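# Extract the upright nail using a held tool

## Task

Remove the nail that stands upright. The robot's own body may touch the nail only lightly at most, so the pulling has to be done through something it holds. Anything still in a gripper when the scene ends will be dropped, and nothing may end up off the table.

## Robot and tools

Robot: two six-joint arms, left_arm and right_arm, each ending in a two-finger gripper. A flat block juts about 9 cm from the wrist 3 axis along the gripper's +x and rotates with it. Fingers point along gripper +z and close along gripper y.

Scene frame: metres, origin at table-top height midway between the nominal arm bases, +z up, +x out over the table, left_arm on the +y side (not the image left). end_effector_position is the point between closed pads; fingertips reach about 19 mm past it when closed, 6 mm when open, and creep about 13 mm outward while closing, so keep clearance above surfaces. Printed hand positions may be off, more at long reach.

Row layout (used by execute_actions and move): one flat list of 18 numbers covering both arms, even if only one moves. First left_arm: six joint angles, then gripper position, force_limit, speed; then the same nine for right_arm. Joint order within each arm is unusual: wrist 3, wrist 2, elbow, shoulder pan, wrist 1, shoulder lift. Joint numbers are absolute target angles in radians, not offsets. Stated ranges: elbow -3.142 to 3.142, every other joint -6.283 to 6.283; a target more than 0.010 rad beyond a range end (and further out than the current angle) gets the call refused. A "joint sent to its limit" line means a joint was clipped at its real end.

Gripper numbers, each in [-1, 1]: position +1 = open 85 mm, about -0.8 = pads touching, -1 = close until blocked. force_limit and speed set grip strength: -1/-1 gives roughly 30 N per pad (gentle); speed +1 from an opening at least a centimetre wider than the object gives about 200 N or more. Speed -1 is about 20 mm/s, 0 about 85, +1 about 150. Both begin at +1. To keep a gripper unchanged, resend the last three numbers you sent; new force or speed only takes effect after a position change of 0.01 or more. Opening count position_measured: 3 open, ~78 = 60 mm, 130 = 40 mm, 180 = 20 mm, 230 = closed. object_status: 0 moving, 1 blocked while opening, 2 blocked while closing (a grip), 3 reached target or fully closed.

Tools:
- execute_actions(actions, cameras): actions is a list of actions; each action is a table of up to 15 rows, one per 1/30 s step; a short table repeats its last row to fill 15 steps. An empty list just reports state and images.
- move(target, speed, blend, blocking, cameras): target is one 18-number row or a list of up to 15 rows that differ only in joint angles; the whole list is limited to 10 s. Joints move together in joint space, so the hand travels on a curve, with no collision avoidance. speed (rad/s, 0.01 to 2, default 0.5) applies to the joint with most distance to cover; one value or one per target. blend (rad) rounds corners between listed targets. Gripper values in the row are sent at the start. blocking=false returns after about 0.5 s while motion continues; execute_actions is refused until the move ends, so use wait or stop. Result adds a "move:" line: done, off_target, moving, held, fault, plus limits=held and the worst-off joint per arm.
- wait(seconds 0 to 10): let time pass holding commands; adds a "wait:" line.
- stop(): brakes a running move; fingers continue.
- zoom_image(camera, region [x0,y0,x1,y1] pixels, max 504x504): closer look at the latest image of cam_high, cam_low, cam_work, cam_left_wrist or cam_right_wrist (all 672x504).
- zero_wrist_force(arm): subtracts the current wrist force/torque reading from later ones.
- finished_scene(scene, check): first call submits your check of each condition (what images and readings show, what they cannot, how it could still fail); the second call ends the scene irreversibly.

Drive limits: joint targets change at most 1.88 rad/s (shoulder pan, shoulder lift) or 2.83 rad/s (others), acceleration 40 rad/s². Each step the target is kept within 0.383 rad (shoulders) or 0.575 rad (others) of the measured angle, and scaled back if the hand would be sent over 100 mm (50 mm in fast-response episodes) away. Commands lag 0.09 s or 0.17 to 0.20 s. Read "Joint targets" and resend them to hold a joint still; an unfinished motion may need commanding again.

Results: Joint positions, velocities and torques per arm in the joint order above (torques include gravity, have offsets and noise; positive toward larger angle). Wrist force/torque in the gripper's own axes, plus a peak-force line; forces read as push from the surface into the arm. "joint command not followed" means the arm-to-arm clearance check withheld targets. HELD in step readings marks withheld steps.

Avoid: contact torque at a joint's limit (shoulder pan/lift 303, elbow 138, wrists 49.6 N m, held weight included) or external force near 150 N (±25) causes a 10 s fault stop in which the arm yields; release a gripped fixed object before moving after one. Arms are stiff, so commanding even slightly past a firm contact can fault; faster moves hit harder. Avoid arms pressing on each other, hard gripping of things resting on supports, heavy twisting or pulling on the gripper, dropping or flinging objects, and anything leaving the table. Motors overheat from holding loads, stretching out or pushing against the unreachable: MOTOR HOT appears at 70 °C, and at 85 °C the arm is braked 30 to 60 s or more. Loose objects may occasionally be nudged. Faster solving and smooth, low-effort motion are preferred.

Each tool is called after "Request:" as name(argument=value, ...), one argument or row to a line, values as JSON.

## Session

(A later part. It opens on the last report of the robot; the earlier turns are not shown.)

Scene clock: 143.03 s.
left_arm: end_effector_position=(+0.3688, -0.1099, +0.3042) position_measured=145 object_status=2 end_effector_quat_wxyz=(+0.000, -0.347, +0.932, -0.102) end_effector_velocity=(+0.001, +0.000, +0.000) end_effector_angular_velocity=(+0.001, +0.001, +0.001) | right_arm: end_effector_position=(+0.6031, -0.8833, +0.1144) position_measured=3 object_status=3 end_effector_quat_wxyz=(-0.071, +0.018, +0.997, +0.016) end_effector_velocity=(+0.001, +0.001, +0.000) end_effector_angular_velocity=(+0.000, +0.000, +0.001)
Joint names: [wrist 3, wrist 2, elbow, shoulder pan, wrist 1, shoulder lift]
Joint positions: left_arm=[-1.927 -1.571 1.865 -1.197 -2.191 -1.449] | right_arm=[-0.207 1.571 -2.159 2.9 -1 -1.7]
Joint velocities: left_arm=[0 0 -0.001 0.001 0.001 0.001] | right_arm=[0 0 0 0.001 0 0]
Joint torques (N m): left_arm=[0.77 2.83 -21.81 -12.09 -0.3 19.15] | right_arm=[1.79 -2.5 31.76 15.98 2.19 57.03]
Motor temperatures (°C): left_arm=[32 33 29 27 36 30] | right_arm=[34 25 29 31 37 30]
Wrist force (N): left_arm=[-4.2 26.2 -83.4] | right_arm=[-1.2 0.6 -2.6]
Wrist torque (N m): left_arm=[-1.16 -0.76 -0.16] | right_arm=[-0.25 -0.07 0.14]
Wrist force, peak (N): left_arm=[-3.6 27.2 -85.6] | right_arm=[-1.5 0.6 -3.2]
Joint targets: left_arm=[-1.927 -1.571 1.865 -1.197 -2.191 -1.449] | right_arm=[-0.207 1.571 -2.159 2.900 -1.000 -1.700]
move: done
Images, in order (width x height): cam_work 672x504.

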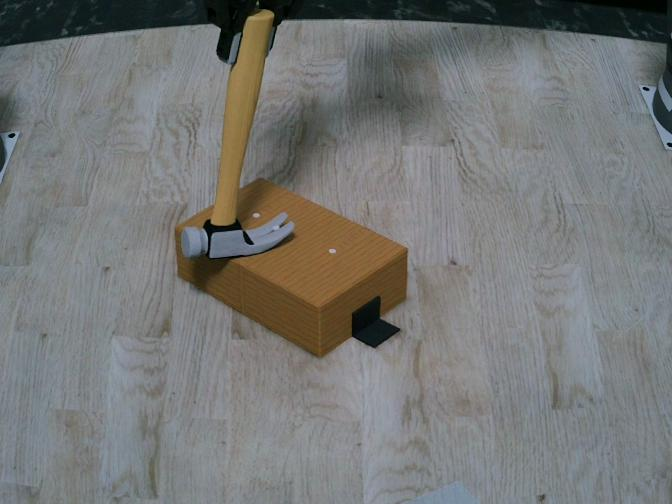

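Request:
move(
  target=[-1.927,-1.571,1.745,-1.1972,-2.0283,-1.3927,-1,1,-0.4,-0.207,1.571,-2.1585,2.9,-1.0,-1.7,1,1,1],
  speed=0.05,
  cameras=["cam_work"],
)

Request:
zoom_image(
  camera="cam_work",
  region=[180, 160, 320, 270],
)

Scene clock: 147.17 s.
left_arm: end_effector_position=(+0.3764, -0.1303, +0.3167) position_measured=231 object_status=3 end_effector_quat_wxyz=(+0.000, -0.348, +0.936, -0.053) end_effector_velocity=(+0.001, +0.000, +0.001) end_effector_angular_velocity=(-0.001, -0.001, +0.001) | right_arm: end_effector_position=(+0.6031, -0.8833, +0.1144) position_measured=3 object_status=3 end_effector_quat_wxyz=(-0.071, +0.018, +0.997, +0.016) end_effector_velocity=(+0.000, -0.001, -0.001) end_effector_angular_velocity=(+0.000, +0.001, -0.001)
Joint names: [wrist 3, wrist 2, elbow, shoulder pan, wrist 1, shoulder lift]
Joint positions: left_arm=[-1.927 -1.571 1.745 -1.197 -2.028 -1.393] | right_arm=[-0.207 1.571 -2.159 2.9 -1 -1.7]
Joint velocities: left_arm=[0 0 -0.002 0.001 0.001 -0.001] | right_arm=[0 0 0 -0.001 0 -0.001]
Joint torques (N m): left_arm=[1.12 -1.24 -54.75 15.77 -1.62 -43.01] | right_arm=[1.68 -2.16 31.05 16.74 2.34 56.92]
Motor temperatures (°C): left_arm=[32 33 29 27 36 30] | right_arm=[34 25 29 31 37 30]
Wrist force (N): left_arm=[-1.0 -0.2 -1.1] | right_arm=[-0.9 0.8 -2.7]
Wrist torque (N m): left_arm=[-0.05 -0.01 0.09] | right_arm=[-0.22 -0.12 0.14]
Wrist force, peak (N): left_arm=[-3.9 26.3 -83.8] | right_arm=[-1.7 0.9 -3.1]
Joint targets: left_arm=[-1.927 -1.571 1.745 -1.197 -2.028 -1.393] | right_arm=[-0.207 1.571 -2.159 2.900 -1.000 -1.700]
move: done
Images, in order (width x height): cam_work 672x504.

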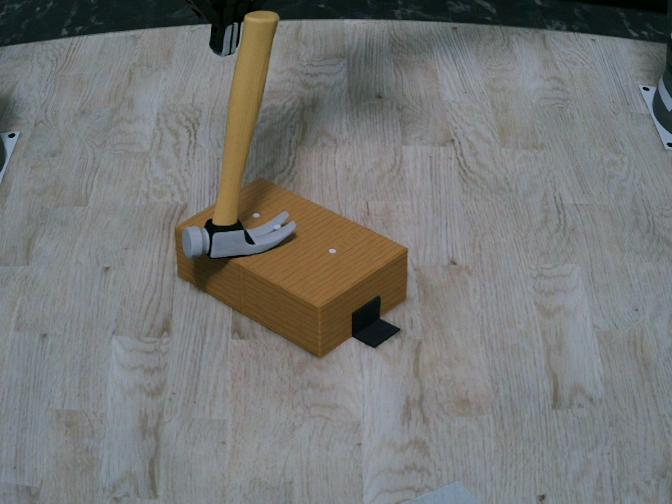

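Scaled by 3.600 from the camera's 672x504 image, which has a finer 960x720 frame.

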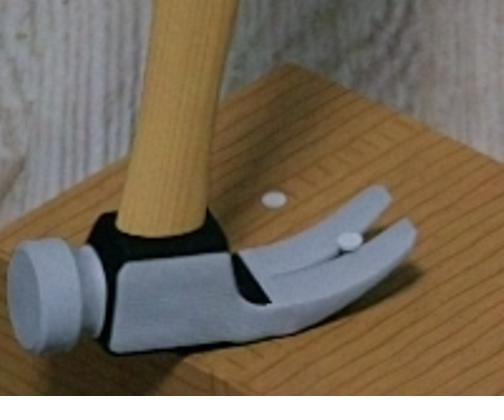

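Request:
move(
  target=[-1.927,-1.571,1.745,-1.1972,-2.0283,-1.3927,1,1,-0.4,-0.207,1.571,-2.1585,2.9,-1.0,-1.7,1,1,1],
  cameras=["cam_left_wrist"],
)

Request:
zoom_image(
  camera="cam_left_wrist",
  region=[100, 0, 600, 504],
)

Scene clock: 149.13 s.
left_arm: end_effector_position=(+0.3764, -0.1303, +0.3167) position_measured=3 object_status=0 end_effector_quat_wxyz=(+0.000, -0.348, +0.936, -0.053) end_effector_velocity=(+0.000, +0.000, +0.001) end_effector_angular_velocity=(-0.001, +0.000, +0.000) | right_arm: end_effector_position=(+0.6031, -0.8833, +0.1144) position_measured=3 object_status=3 end_effector_quat_wxyz=(-0.071, +0.018, +0.997, +0.016) end_effector_velocity=(+0.000, +0.000, +0.001) end_effector_angular_velocity=(+0.000, -0.002, +0.001)
Joint names: [wrist 3, wrist 2, elbow, shoulder pan, wrist 1, shoulder lift]
Joint positions: left_arm=[-1.927 -1.571 1.745 -1.197 -2.028 -1.393] | right_arm=[-0.207 1.571 -2.159 2.9 -1 -1.7]
Joint velocities: left_arm=[0 0 -0.001 0 0 -0.001] | right_arm=[0 0 0 0.001 0 0.001]
Joint torques (N m): left_arm=[0.4 -1.45 -47.43 15.29 -3.58 -45.82] | right_arm=[1.77 -2.07 31.28 15.55 2.44 57.88]
Motor temperatures (°C): left_arm=[32 33 29 27 36 30] | right_arm=[34 25 29 31 37 30]
Wrist force (N): left_arm=[-1.4 -0.3 -0.9] | right_arm=[-1.2 1.0 -2.9]
Wrist torque (N m): left_arm=[-0.05 0.02 0.10] | right_arm=[-0.17 -0.07 0.14]
Wrist force, peak (N): left_arm=[-1.2 -0.7 -1.3] | right_arm=[-1.6 0.6 -3.1]
Joint targets: left_arm=[-1.927 -1.571 1.745 -1.197 -2.028 -1.393] | right_arm=[-0.207 1.571 -2.159 2.900 -1.000 -1.700]
move: done
Images, in order (width x height): cam_left_wrist 672x504.

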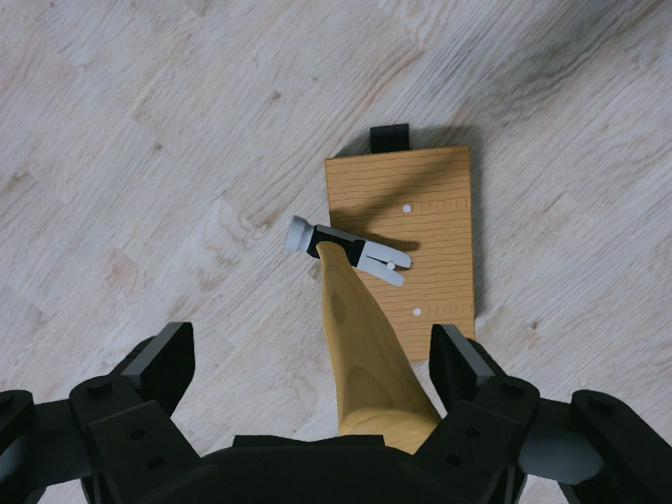

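Scaled by 1.000.

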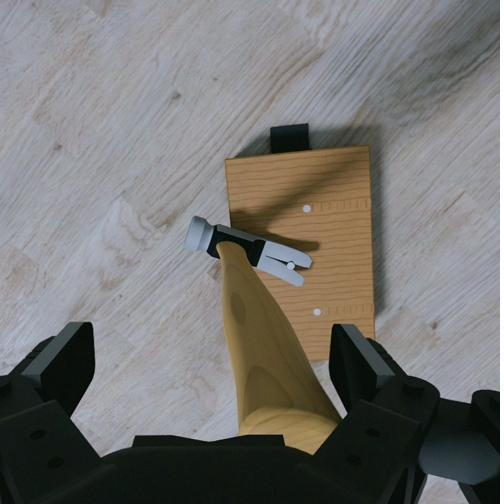

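Request:
move(
  target=[-1.645,-1.571,1.7894,-1.1999,-2.0684,-1.397,1,1,-0.2,-0.207,1.571,-2.1585,2.9,-1.0,-1.7,1,1,1],
  speed=0.08,
  cameras=["cam_left_wrist"],
)

Request:
zoom_image(
  camera="cam_left_wrist",
  region=[200, 150, 500, 504],
)

Scene clock: 154.07 s.
left_arm: end_effector_position=(+0.3708, -0.1213, +0.2958) position_measured=3 object_status=3 end_effector_quat_wxyz=(+0.007, -0.212, +0.976, -0.052) end_effector_velocity=(-0.001, +0.000, +0.000) end_effector_angular_velocity=(+0.000, +0.001, -0.003) | right_arm: end_effector_position=(+0.6031, -0.8833, +0.1144) position_measured=3 object_status=3 end_effector_quat_wxyz=(-0.071, +0.018, +0.997, +0.016) end_effector_velocity=(+0.000, -0.001, +0.000) end_effector_angular_velocity=(+0.000, +0.001, -0.001)
Joint names: [wrist 3, wrist 2, elbow, shoulder pan, wrist 1, shoulder lift]
Joint positions: left_arm=[-1.645 -1.571 1.789 -1.2 -2.068 -1.397] | right_arm=[-0.207 1.571 -2.159 2.9 -1 -1.7]
Joint velocities: left_arm=[0.002 -0.001 0.001 -0.001 0 0] | right_arm=[0 0 0 -0.001 0 -0.001]
Joint torques (N m): left_arm=[1.95 -0.76 -38.49 -10.43 -7.73 -75.21] | right_arm=[1.73 -2.27 31.28 16.96 2.65 58.64]
Motor temperatures (°C): left_arm=[32 33 29 27 36 30] | right_arm=[34 25 29 31 37 30]
Wrist force (N): left_arm=[-1.5 -0.5 -1.3] | right_arm=[-1.2 0.5 -2.7]
Wrist torque (N m): left_arm=[-0.10 0.03 0.06] | right_arm=[-0.27 -0.07 0.14]
Wrist force, peak (N): left_arm=[-1.5 -0.5 -1.6] | right_arm=[-1.3 0.5 -3.3]
Joint targets: left_arm=[-1.645 -1.571 1.789 -1.200 -2.068 -1.397] | right_arm=[-0.207 1.571 -2.159 2.900 -1.000 -1.700]
move: done
Images, in order (width x height): cam_left_wrist 672x504.

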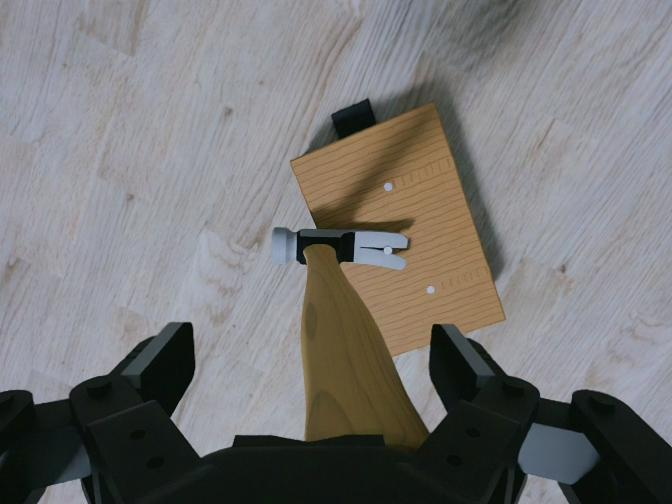

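Scaled by 1.424 from the camera's 672x504 image, which has a finer 960x720 frame.

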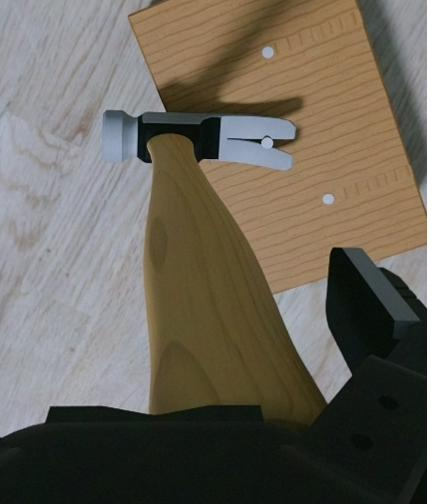

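Request:
move(
  target=[-1.645,-1.571,1.8117,-1.1999,-2.0721,-1.4156,1,1,-0.2,-0.207,1.571,-2.1585,2.9,-1.0,-1.7,1,1,1],
  speed=0.1,
  cameras=[],
)

Request:
move(
  target=[-1.645,-1.571,1.8117,-1.1999,-2.0721,-1.4156,-1,1,-0.2,-0.207,1.571,-2.1585,2.9,-1.0,-1.7,1,1,1],
  cameras=["cam_work","cam_left_wrist"],
)

Scene clock: 155.27 s.
left_arm: end_effector_position=(+0.3666, -0.1100, +0.2958) position_measured=3 object_status=3 end_effector_quat_wxyz=(+0.007, -0.212, +0.976, -0.052) end_effector_velocity=(-0.001, +0.001, +0.001) end_effector_angular_velocity=(-0.001, -0.001, +0.000) | right_arm: end_effector_position=(+0.6031, -0.8833, +0.1144) position_measured=3 object_status=3 end_effector_quat_wxyz=(-0.071, +0.018, +0.997, +0.016) end_effector_velocity=(+0.000, -0.001, +0.000) end_effector_angular_velocity=(+0.000, +0.000, -0.001)
Joint names: [wrist 3, wrist 2, elbow, shoulder pan, wrist 1, shoulder lift]
Joint positions: left_arm=[-1.645 -1.571 1.812 -1.2 -2.072 -1.415] | right_arm=[-0.207 1.571 -2.159 2.9 -1 -1.7]
Joint velocities: left_arm=[0 0 0.002 -0.001 0 -0.002] | right_arm=[-0.001 0 0 -0.002 0 0]
Joint torques (N m): left_arm=[2.29 -1.13 -38.49 -9.76 -8.05 -70.45] | right_arm=[1.71 -2.17 31.65 16.13 2.52 58.82]
Motor temperatures (°C): left_arm=[32 33 29 27 36 30] | right_arm=[34 25 29 31 37 30]
Wrist force (N): left_arm=[-1.4 -0.3 -1.2] | right_arm=[-1.3 0.9 -2.7]
Wrist torque (N m): left_arm=[-0.05 0.03 0.04] | right_arm=[-0.20 -0.07 0.14]
Wrist force, peak (N): left_arm=[-1.6 -0.5 -1.5] | right_arm=[-1.4 1.1 -3.0]
Joint targets: left_arm=[-1.645 -1.571 1.812 -1.200 -2.072 -1.416] | right_arm=[-0.207 1.571 -2.159 2.900 -1.000 -1.700]
move: done
No camera images: "cameras" was empty.

Scene clock: 156.20 s.
left_arm: end_effector_position=(+0.3666, -0.1100, +0.2959) position_measured=128 object_status=0 end_effector_quat_wxyz=(+0.007, -0.212, +0.976, -0.052) end_effector_velocity=(+0.000, +0.000, +0.000) end_effector_angular_velocity=(+0.000, -0.001, -0.001) | right_arm: end_effector_position=(+0.6031, -0.8833, +0.1144) position_measured=3 object_status=3 end_effector_quat_wxyz=(-0.071, +0.018, +0.997, +0.016) end_effector_velocity=(+0.000, +0.000, +0.000) end_effector_angular_velocity=(+0.000, +0.000, -0.002)
Joint names: [wrist 3, wrist 2, elbow, shoulder pan, wrist 1, shoulder lift]
Joint positions: left_arm=[-1.645 -1.571 1.812 -1.2 -2.072 -1.416] | right_arm=[-0.207 1.571 -2.159 2.9 -1 -1.7]
Joint velocities: left_arm=[0 0.001 0.001 -0.001 0 -0.001] | right_arm=[0.001 0 0 0 -0.001 0.001]
Joint torques (N m): left_arm=[1.6 -1.25 -39.65 -5.94 -5.98 -45.31] | right_arm=[1.79 -2.25 32.33 15.73 2.62 57.72]
Motor temperatures (°C): left_arm=[32 33 29 27 36 30] | right_arm=[34 25 29 31 37 30]
Wrist force (N): left_arm=[-1.5 8.7 -28.1] | right_arm=[-1.5 0.7 -2.8]
Wrist torque (N m): left_arm=[0.18 -0.17 0.02] | right_arm=[-0.23 -0.02 0.14]
Wrist force, peak (N): left_arm=[-1.4 8.8 -28.5] | right_arm=[-1.2 0.7 -3.2]
Joint targets: left_arm=[-1.645 -1.571 1.812 -1.200 -2.072 -1.416] | right_arm=[-0.207 1.571 -2.159 2.900 -1.000 -1.700]
move: done
Images, in order (width x height): cam_work 672x504, cam_left_wrist 672x504.

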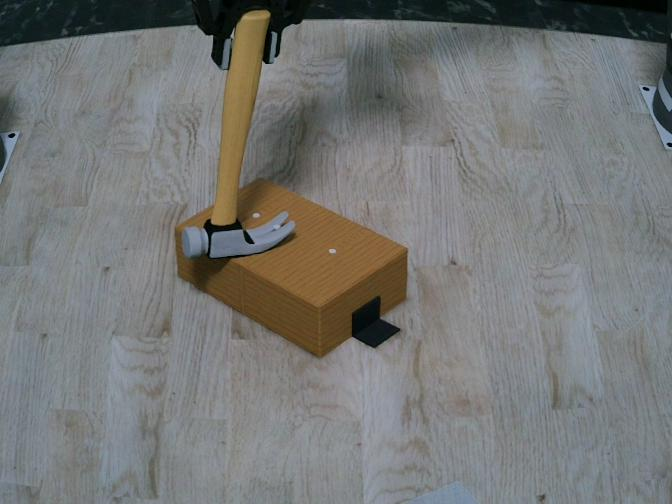

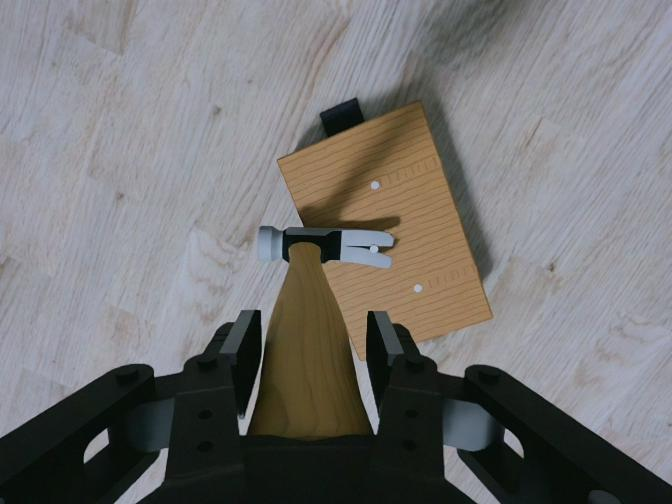

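Request:
move(
  target=[-1.645,-1.571,1.6977,-1.1999,-1.9274,-1.3463,-1,1,-0.2,-0.207,1.571,-2.1585,2.9,-1.0,-1.7,1,1,1],
  speed=0.05,
  cameras=["cam_work","cam_left_wrist"],
)

Request:
zoom_image(
  camera="cam_work",
  region=[160, 160, 320, 280],
)

Scene clock: 159.97 s.
left_arm: end_effector_position=(+0.3747, -0.1319, +0.2980) position_measured=131 object_status=2 end_effector_quat_wxyz=(+0.000, -0.212, +0.977, -0.003) end_effector_velocity=(+0.000, +0.000, +0.000) end_effector_angular_velocity=(+0.002, +0.001, +0.000) | right_arm: end_effector_position=(+0.6031, -0.8833, +0.1144) position_measured=3 object_status=3 end_effector_quat_wxyz=(-0.071, +0.018, +0.997, +0.016) end_effector_velocity=(+0.000, +0.000, +0.000) end_effector_angular_velocity=(+0.000, +0.001, +0.000)
Joint names: [wrist 3, wrist 2, elbow, shoulder pan, wrist 1, shoulder lift]
Joint positions: left_arm=[-1.645 -1.571 1.698 -1.2 -1.928 -1.346] | right_arm=[-0.207 1.571 -2.159 2.9 -1 -1.7]
Joint velocities: left_arm=[0 0 0 0 0.001 0.001] | right_arm=[0 0 0 0 0 0]
Joint torques (N m): left_arm=[1.39 -1.31 -48.67 -5.47 -1.37 -32.91] | right_arm=[1.61 -2.01 31.4 16.16 2.65 59.24]
Motor temperatures (°C): left_arm=[32 33 29 27 36 30] | right_arm=[34 25 29 31 37 30]
Wrist force (N): left_arm=[-1.7 10.6 -17.2] | right_arm=[-1.3 0.8 -2.4]
Wrist torque (N m): left_arm=[0.42 -0.07 -0.04] | right_arm=[-0.22 -0.06 0.14]
Wrist force, peak (N): left_arm=[-1.6 19.4 -30.7] | right_arm=[-1.6 0.8 -3.1]
Joint targets: left_arm=[-1.645 -1.571 1.698 -1.200 -1.927 -1.346] | right_arm=[-0.207 1.571 -2.159 2.900 -1.000 -1.700]
move: done
Images, in order (width x height): cam_work 672x504, cam_left_wrist 672x504.

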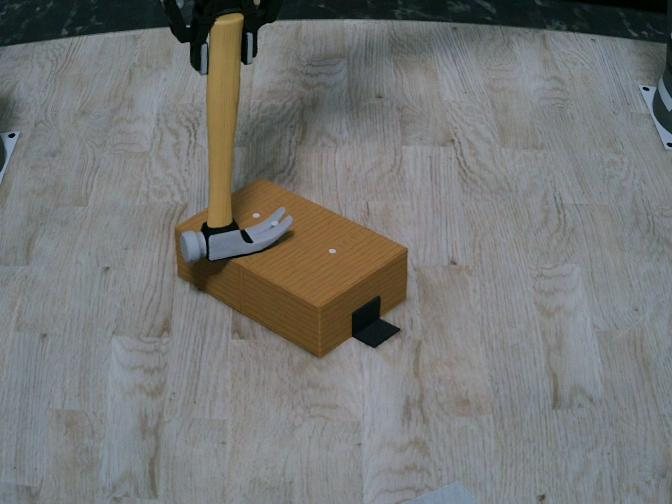

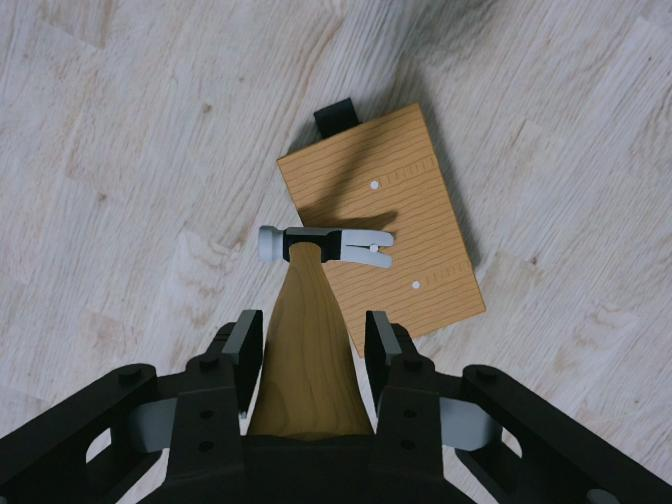

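Scaled by 3.150 from the camera's 672x504 image, which has a finer 960x720 frame.

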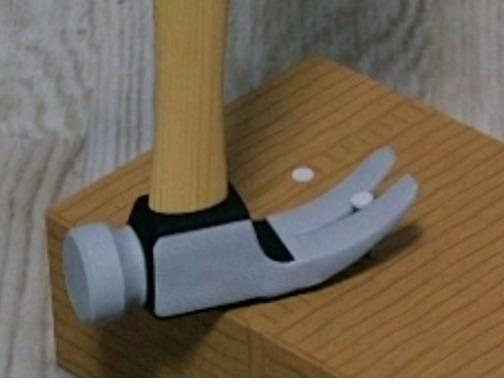

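Working well; continuing.

Request:
move(
  target=[-1.645,-1.571,1.5782,-1.1999,-1.7825,-1.2717,-1,1,-0.2,-0.207,1.571,-2.1585,2.9,-1.0,-1.7,1,1,1],
  speed=0.05,
  cameras=["cam_work"],
)

Request:
zoom_image(
  camera="cam_work",
  region=[160, 160, 320, 280],
)

Request:
move(
  target=[-1.645,-1.571,1.4579,-1.1999,-1.6408,-1.1931,-1,1,-0.2,-0.207,1.571,-2.1585,2.9,-1.0,-1.7,1,1,1],
  speed=0.05,
  cameras=["cam_work"],
)

Request:
zoom_image(
  camera="cam_work",
  region=[160, 160, 320, 280],
)

Scene clock: 163.60 s.
left_arm: end_effector_position=(+0.3828, -0.1539, +0.2997) position_measured=135 object_status=0 end_effector_quat_wxyz=(-0.007, -0.212, +0.976, +0.047) end_effector_velocity=(+0.000, +0.000, +0.000) end_effector_angular_velocity=(+0.001, +0.000, +0.001) | right_arm: end_effector_position=(+0.6031, -0.8833, +0.1144) position_measured=3 object_status=3 end_effector_quat_wxyz=(-0.071, +0.018, +0.997, +0.016) end_effector_velocity=(+0.000, -0.001, -0.001) end_effector_angular_velocity=(+0.000, +0.000, -0.002)
Joint names: [wrist 3, wrist 2, elbow, shoulder pan, wrist 1, shoulder lift]
Joint positions: left_arm=[-1.645 -1.571 1.578 -1.2 -1.783 -1.272] | right_arm=[-0.207 1.571 -2.159 2.9 -1 -1.7]
Joint velocities: left_arm=[0 0 -0.001 0.001 0.001 0] | right_arm=[0 0 0 -0.002 0.001 -0.001]
Joint torques (N m): left_arm=[1.5 -1.77 -52.46 0.08 -0.07 -54.13] | right_arm=[1.66 -2 31.12 15.62 2.98 60.74]
Motor temperatures (°C): left_arm=[32 33 29 27 36 30] | right_arm=[34 25 29 31 37 30]
Wrist force (N): left_arm=[-1.8 -1.3 -2.4] | right_arm=[-1.2 0.8 -2.5]
Wrist torque (N m): left_arm=[0.06 0.08 0.06] | right_arm=[-0.22 -0.08 0.13]
Wrist force, peak (N): left_arm=[-1.5 10.9 -18.8] | right_arm=[-1.7 0.5 -3.5]
Joint targets: left_arm=[-1.645 -1.571 1.578 -1.200 -1.783 -1.272] | right_arm=[-0.207 1.571 -2.159 2.900 -1.000 -1.700]
move: done
Images, in order (width x height): cam_work 672x504.

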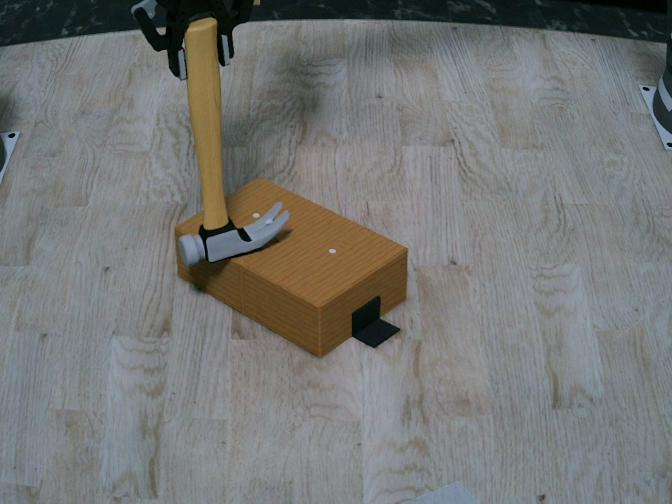

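Scaled by 3.150 from the camera's 672x504 image, which has a finer 960x720 frame.

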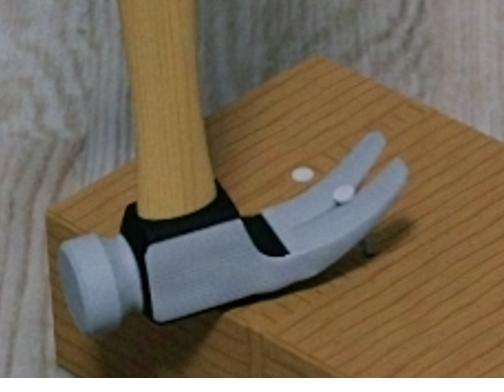

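Scene clock: 166.77 s.
left_arm: end_effector_position=(+0.3906, -0.1749, +0.2989) position_measured=135 object_status=2 end_effector_quat_wxyz=(-0.014, -0.211, +0.973, +0.096) end_effector_velocity=(+0.000, +0.000, +0.000) end_effector_angular_velocity=(+0.001, +0.000, +0.000) | right_arm: end_effector_position=(+0.6031, -0.8833, +0.1144) position_measured=3 object_status=3 end_effector_quat_wxyz=(-0.071, +0.018, +0.997, +0.016) end_effector_velocity=(-0.001, -0.001, -0.001) end_effector_angular_velocity=(+0.001, +0.002, -0.002)
Joint names: [wrist 3, wrist 2, elbow, shoulder pan, wrist 1, shoulder lift]
Joint positions: left_arm=[-1.645 -1.571 1.458 -1.2 -1.641 -1.193] | right_arm=[-0.207 1.571 -2.159 2.9 -1 -1.7]
Joint velocities: left_arm=[0 0.001 -0.002 0 0.001 0.001] | right_arm=[0 0 0 -0.003 -0.001 -0.002]
Joint torques (N m): left_arm=[1.17 -1.22 -56.42 0.82 -0.35 -66.76] | right_arm=[1.95 -2.16 32.21 16.5 3.23 60.66]
Motor temperatures (°C): left_arm=[32 33 29 27 36 30] | right_arm=[34 25 29 31 37 30]
Wrist force (N): left_arm=[-1.4 -1.2 4.5] | right_arm=[-1.1 0.9 -2.7]
Wrist torque (N m): left_arm=[0.10 0.07 0.10] | right_arm=[-0.20 -0.09 0.14]
Wrist force, peak (N): left_arm=[-1.3 -1.4 5.0] | right_arm=[-1.4 1.1 -3.1]
Joint targets: left_arm=[-1.645 -1.571 1.458 -1.200 -1.641 -1.193] | right_arm=[-0.207 1.571 -2.159 2.900 -1.000 -1.700]
move: done
Images, in order (width x height): cam_work 672x504.

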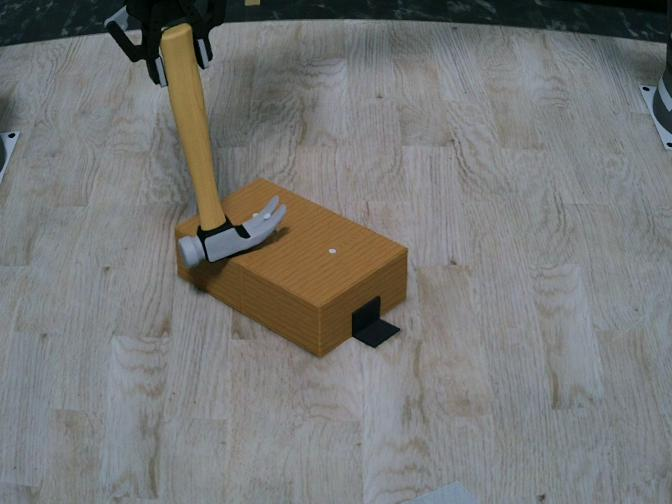

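Scaled by 3.150 from the camera's 672x504 image, which has a finer 960x720 frame.

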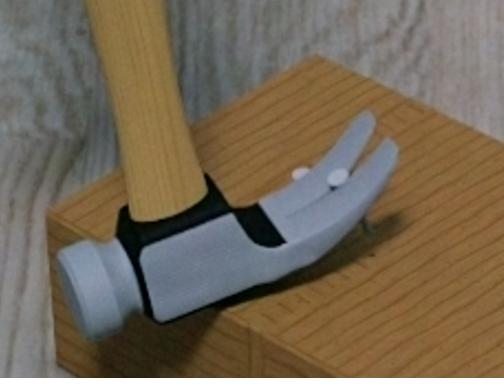

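Request:
move(
  target=[-1.645,-1.571,1.29,-1.1999,-1.4401,-1.2259,-1,1,-0.2,-0.207,1.571,-2.1585,2.9,-1.0,-1.7,1,1,1],
  speed=0.12,
)

Request:
zoom_image(
  camera="cam_work",
  region=[150, 60, 350, 280],
)

Scene clock: 169.83 s.
left_arm: end_effector_position=(+0.3906, -0.1748, +0.4189) position_measured=232 object_status=3 end_effector_quat_wxyz=(-0.014, -0.211, +0.973, +0.096) end_effector_velocity=(+0.000, +0.000, +0.001) end_effector_angular_velocity=(+0.000, +0.000, +0.000) | right_arm: end_effector_position=(+0.6031, -0.8833, +0.1144) position_measured=3 object_status=3 end_effector_quat_wxyz=(-0.071, +0.018, +0.997, +0.016) end_effector_velocity=(+0.000, +0.000, +0.000) end_effector_angular_velocity=(+0.000, +0.000, +0.001)
Joint names: [wrist 3, wrist 2, elbow, shoulder pan, wrist 1, shoulder lift]
Joint positions: left_arm=[-1.645 -1.571 1.29 -1.2 -1.44 -1.226] | right_arm=[-0.207 1.571 -2.158 2.9 -1 -1.7]
Joint velocities: left_arm=[0 0 -0.001 0 0.001 0] | right_arm=[-0.001 0 0 0 0 -0.001]
Joint torques (N m): left_arm=[0.97 -1.18 -56.53 3.68 -0.62 -88.65] | right_arm=[1.63 -1.92 31.28 15.84 3.21 62.58]
Motor temperatures (°C): left_arm=[32 33 29 27 36 30] | right_arm=[34 25 29 31 37 30]
Wrist force (N): left_arm=[-1.8 -0.3 -0.8] | right_arm=[-1.3 0.5 -3.0]
Wrist torque (N m): left_arm=[-0.12 0.15 0.06] | right_arm=[-0.27 -0.07 0.13]
Wrist force, peak (N): left_arm=[-1.3 -1.4 5.1] | right_arm=[-1.7 1.0 -3.0]
Joint targets: left_arm=[-1.645 -1.571 1.290 -1.200 -1.440 -1.226] | right_arm=[-0.207 1.571 -2.159 2.900 -1.000 -1.700]
move: done

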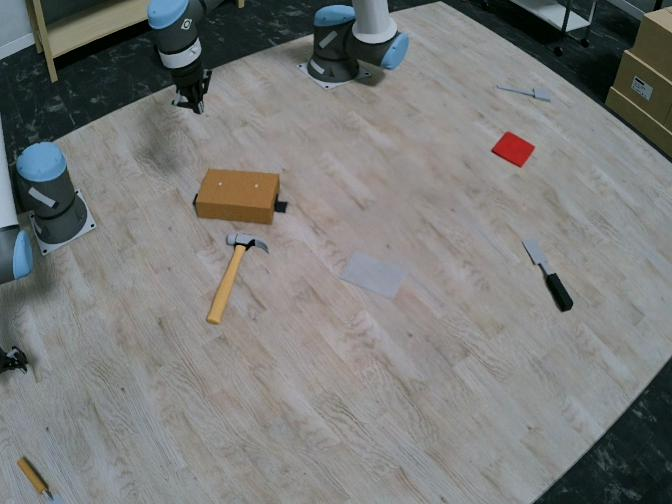

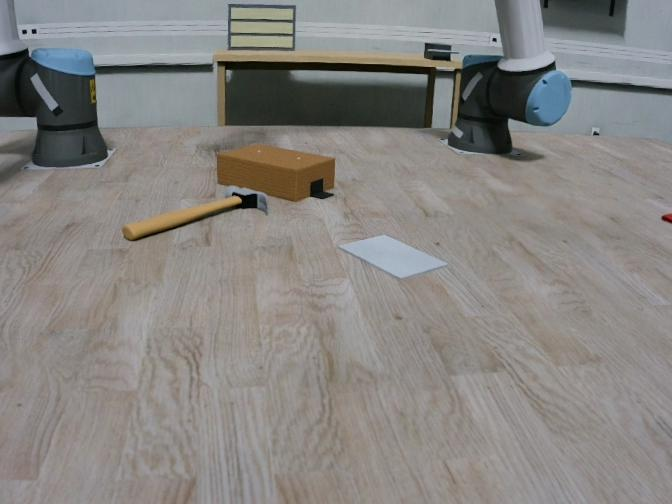

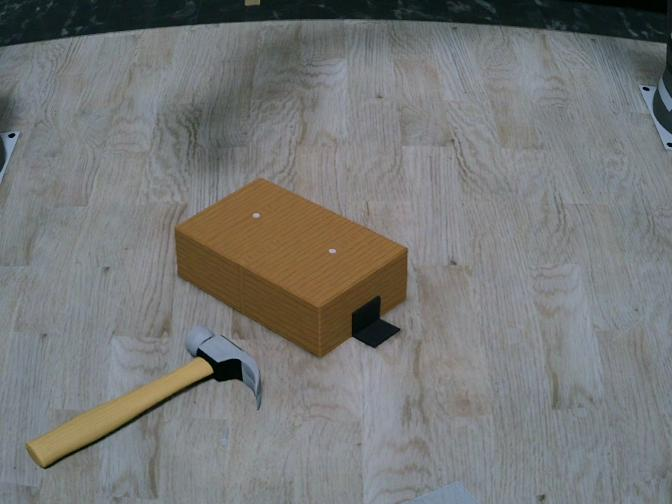

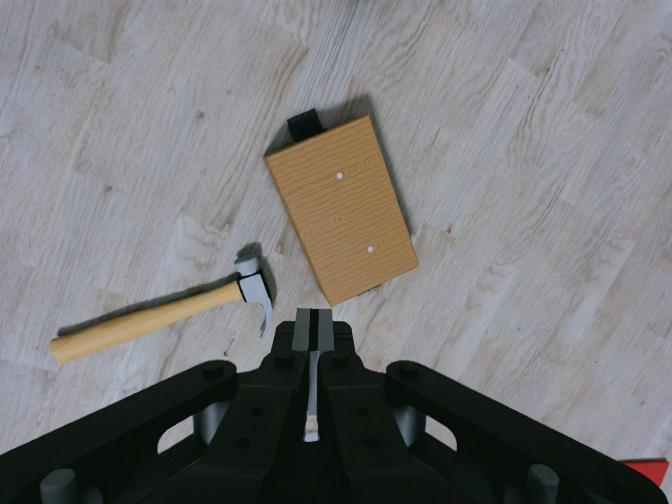

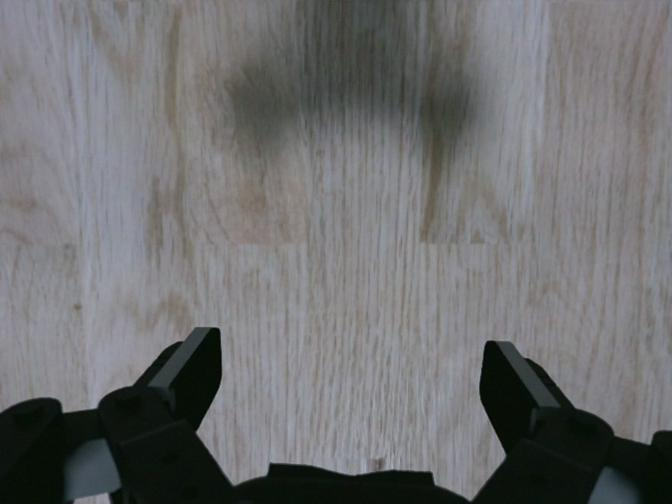

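Scaled by 2.291 from the camera's 672x504 image, which has a finer 960x720 frame.

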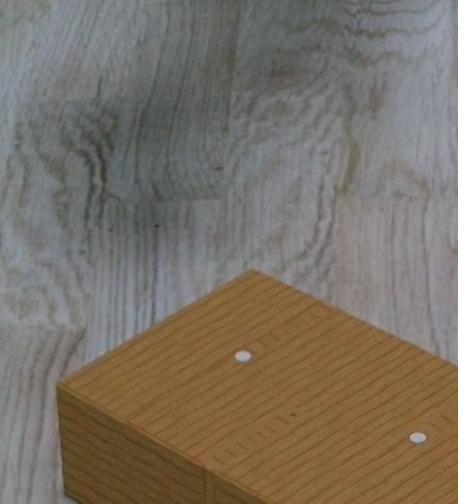

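Request:
zoom_image(
  camera="cam_work",
  region=[150, 310, 320, 480],
)

Request:
zoom_image(
  camera="cam_left_wrist",
  region=[180, 300, 420, 480],
)

Request:
finished_scene(
  scene=1,
  check="The nail's hole is empty in cam_work. The hammer lies on the table and nothing is held. A small object near the hammer at about (224,437) in cam_work looks like the nail on the table.",
)

Scaled by 2.965 from the camera's 672x504 image, which has a finer 960x720 frame.

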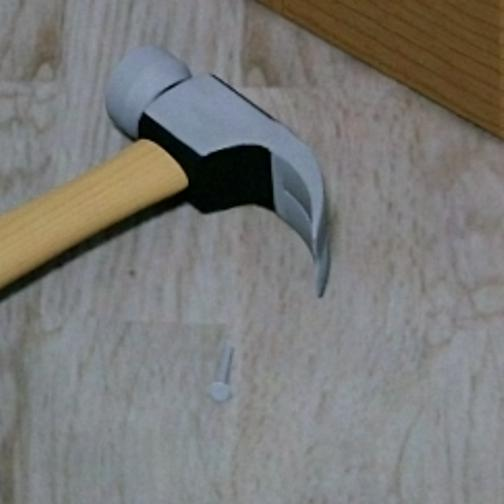

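Scaled by 2.100 from the camera's 672x504 image, which has a finer 960x720 frame.

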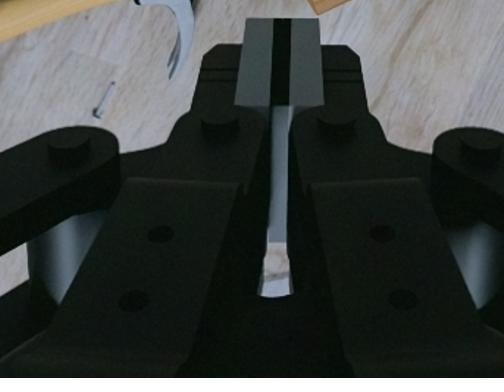

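This call ended nothing. Check each condition that your pictures could not show: look closer or test it, and mend what is not met. Then call finished_scene again.

Nail lies on the table, fully out.

Request:
finished_scene(
  scene=1,
  check="A zoom of cam_work shows the pulled nail lying free on the table beside the hammer. The hole in the block is empty and the two flush nails are untouched. The gripper is empty and nothing has fallen off the table.",
)

The scene is finished: the task was done.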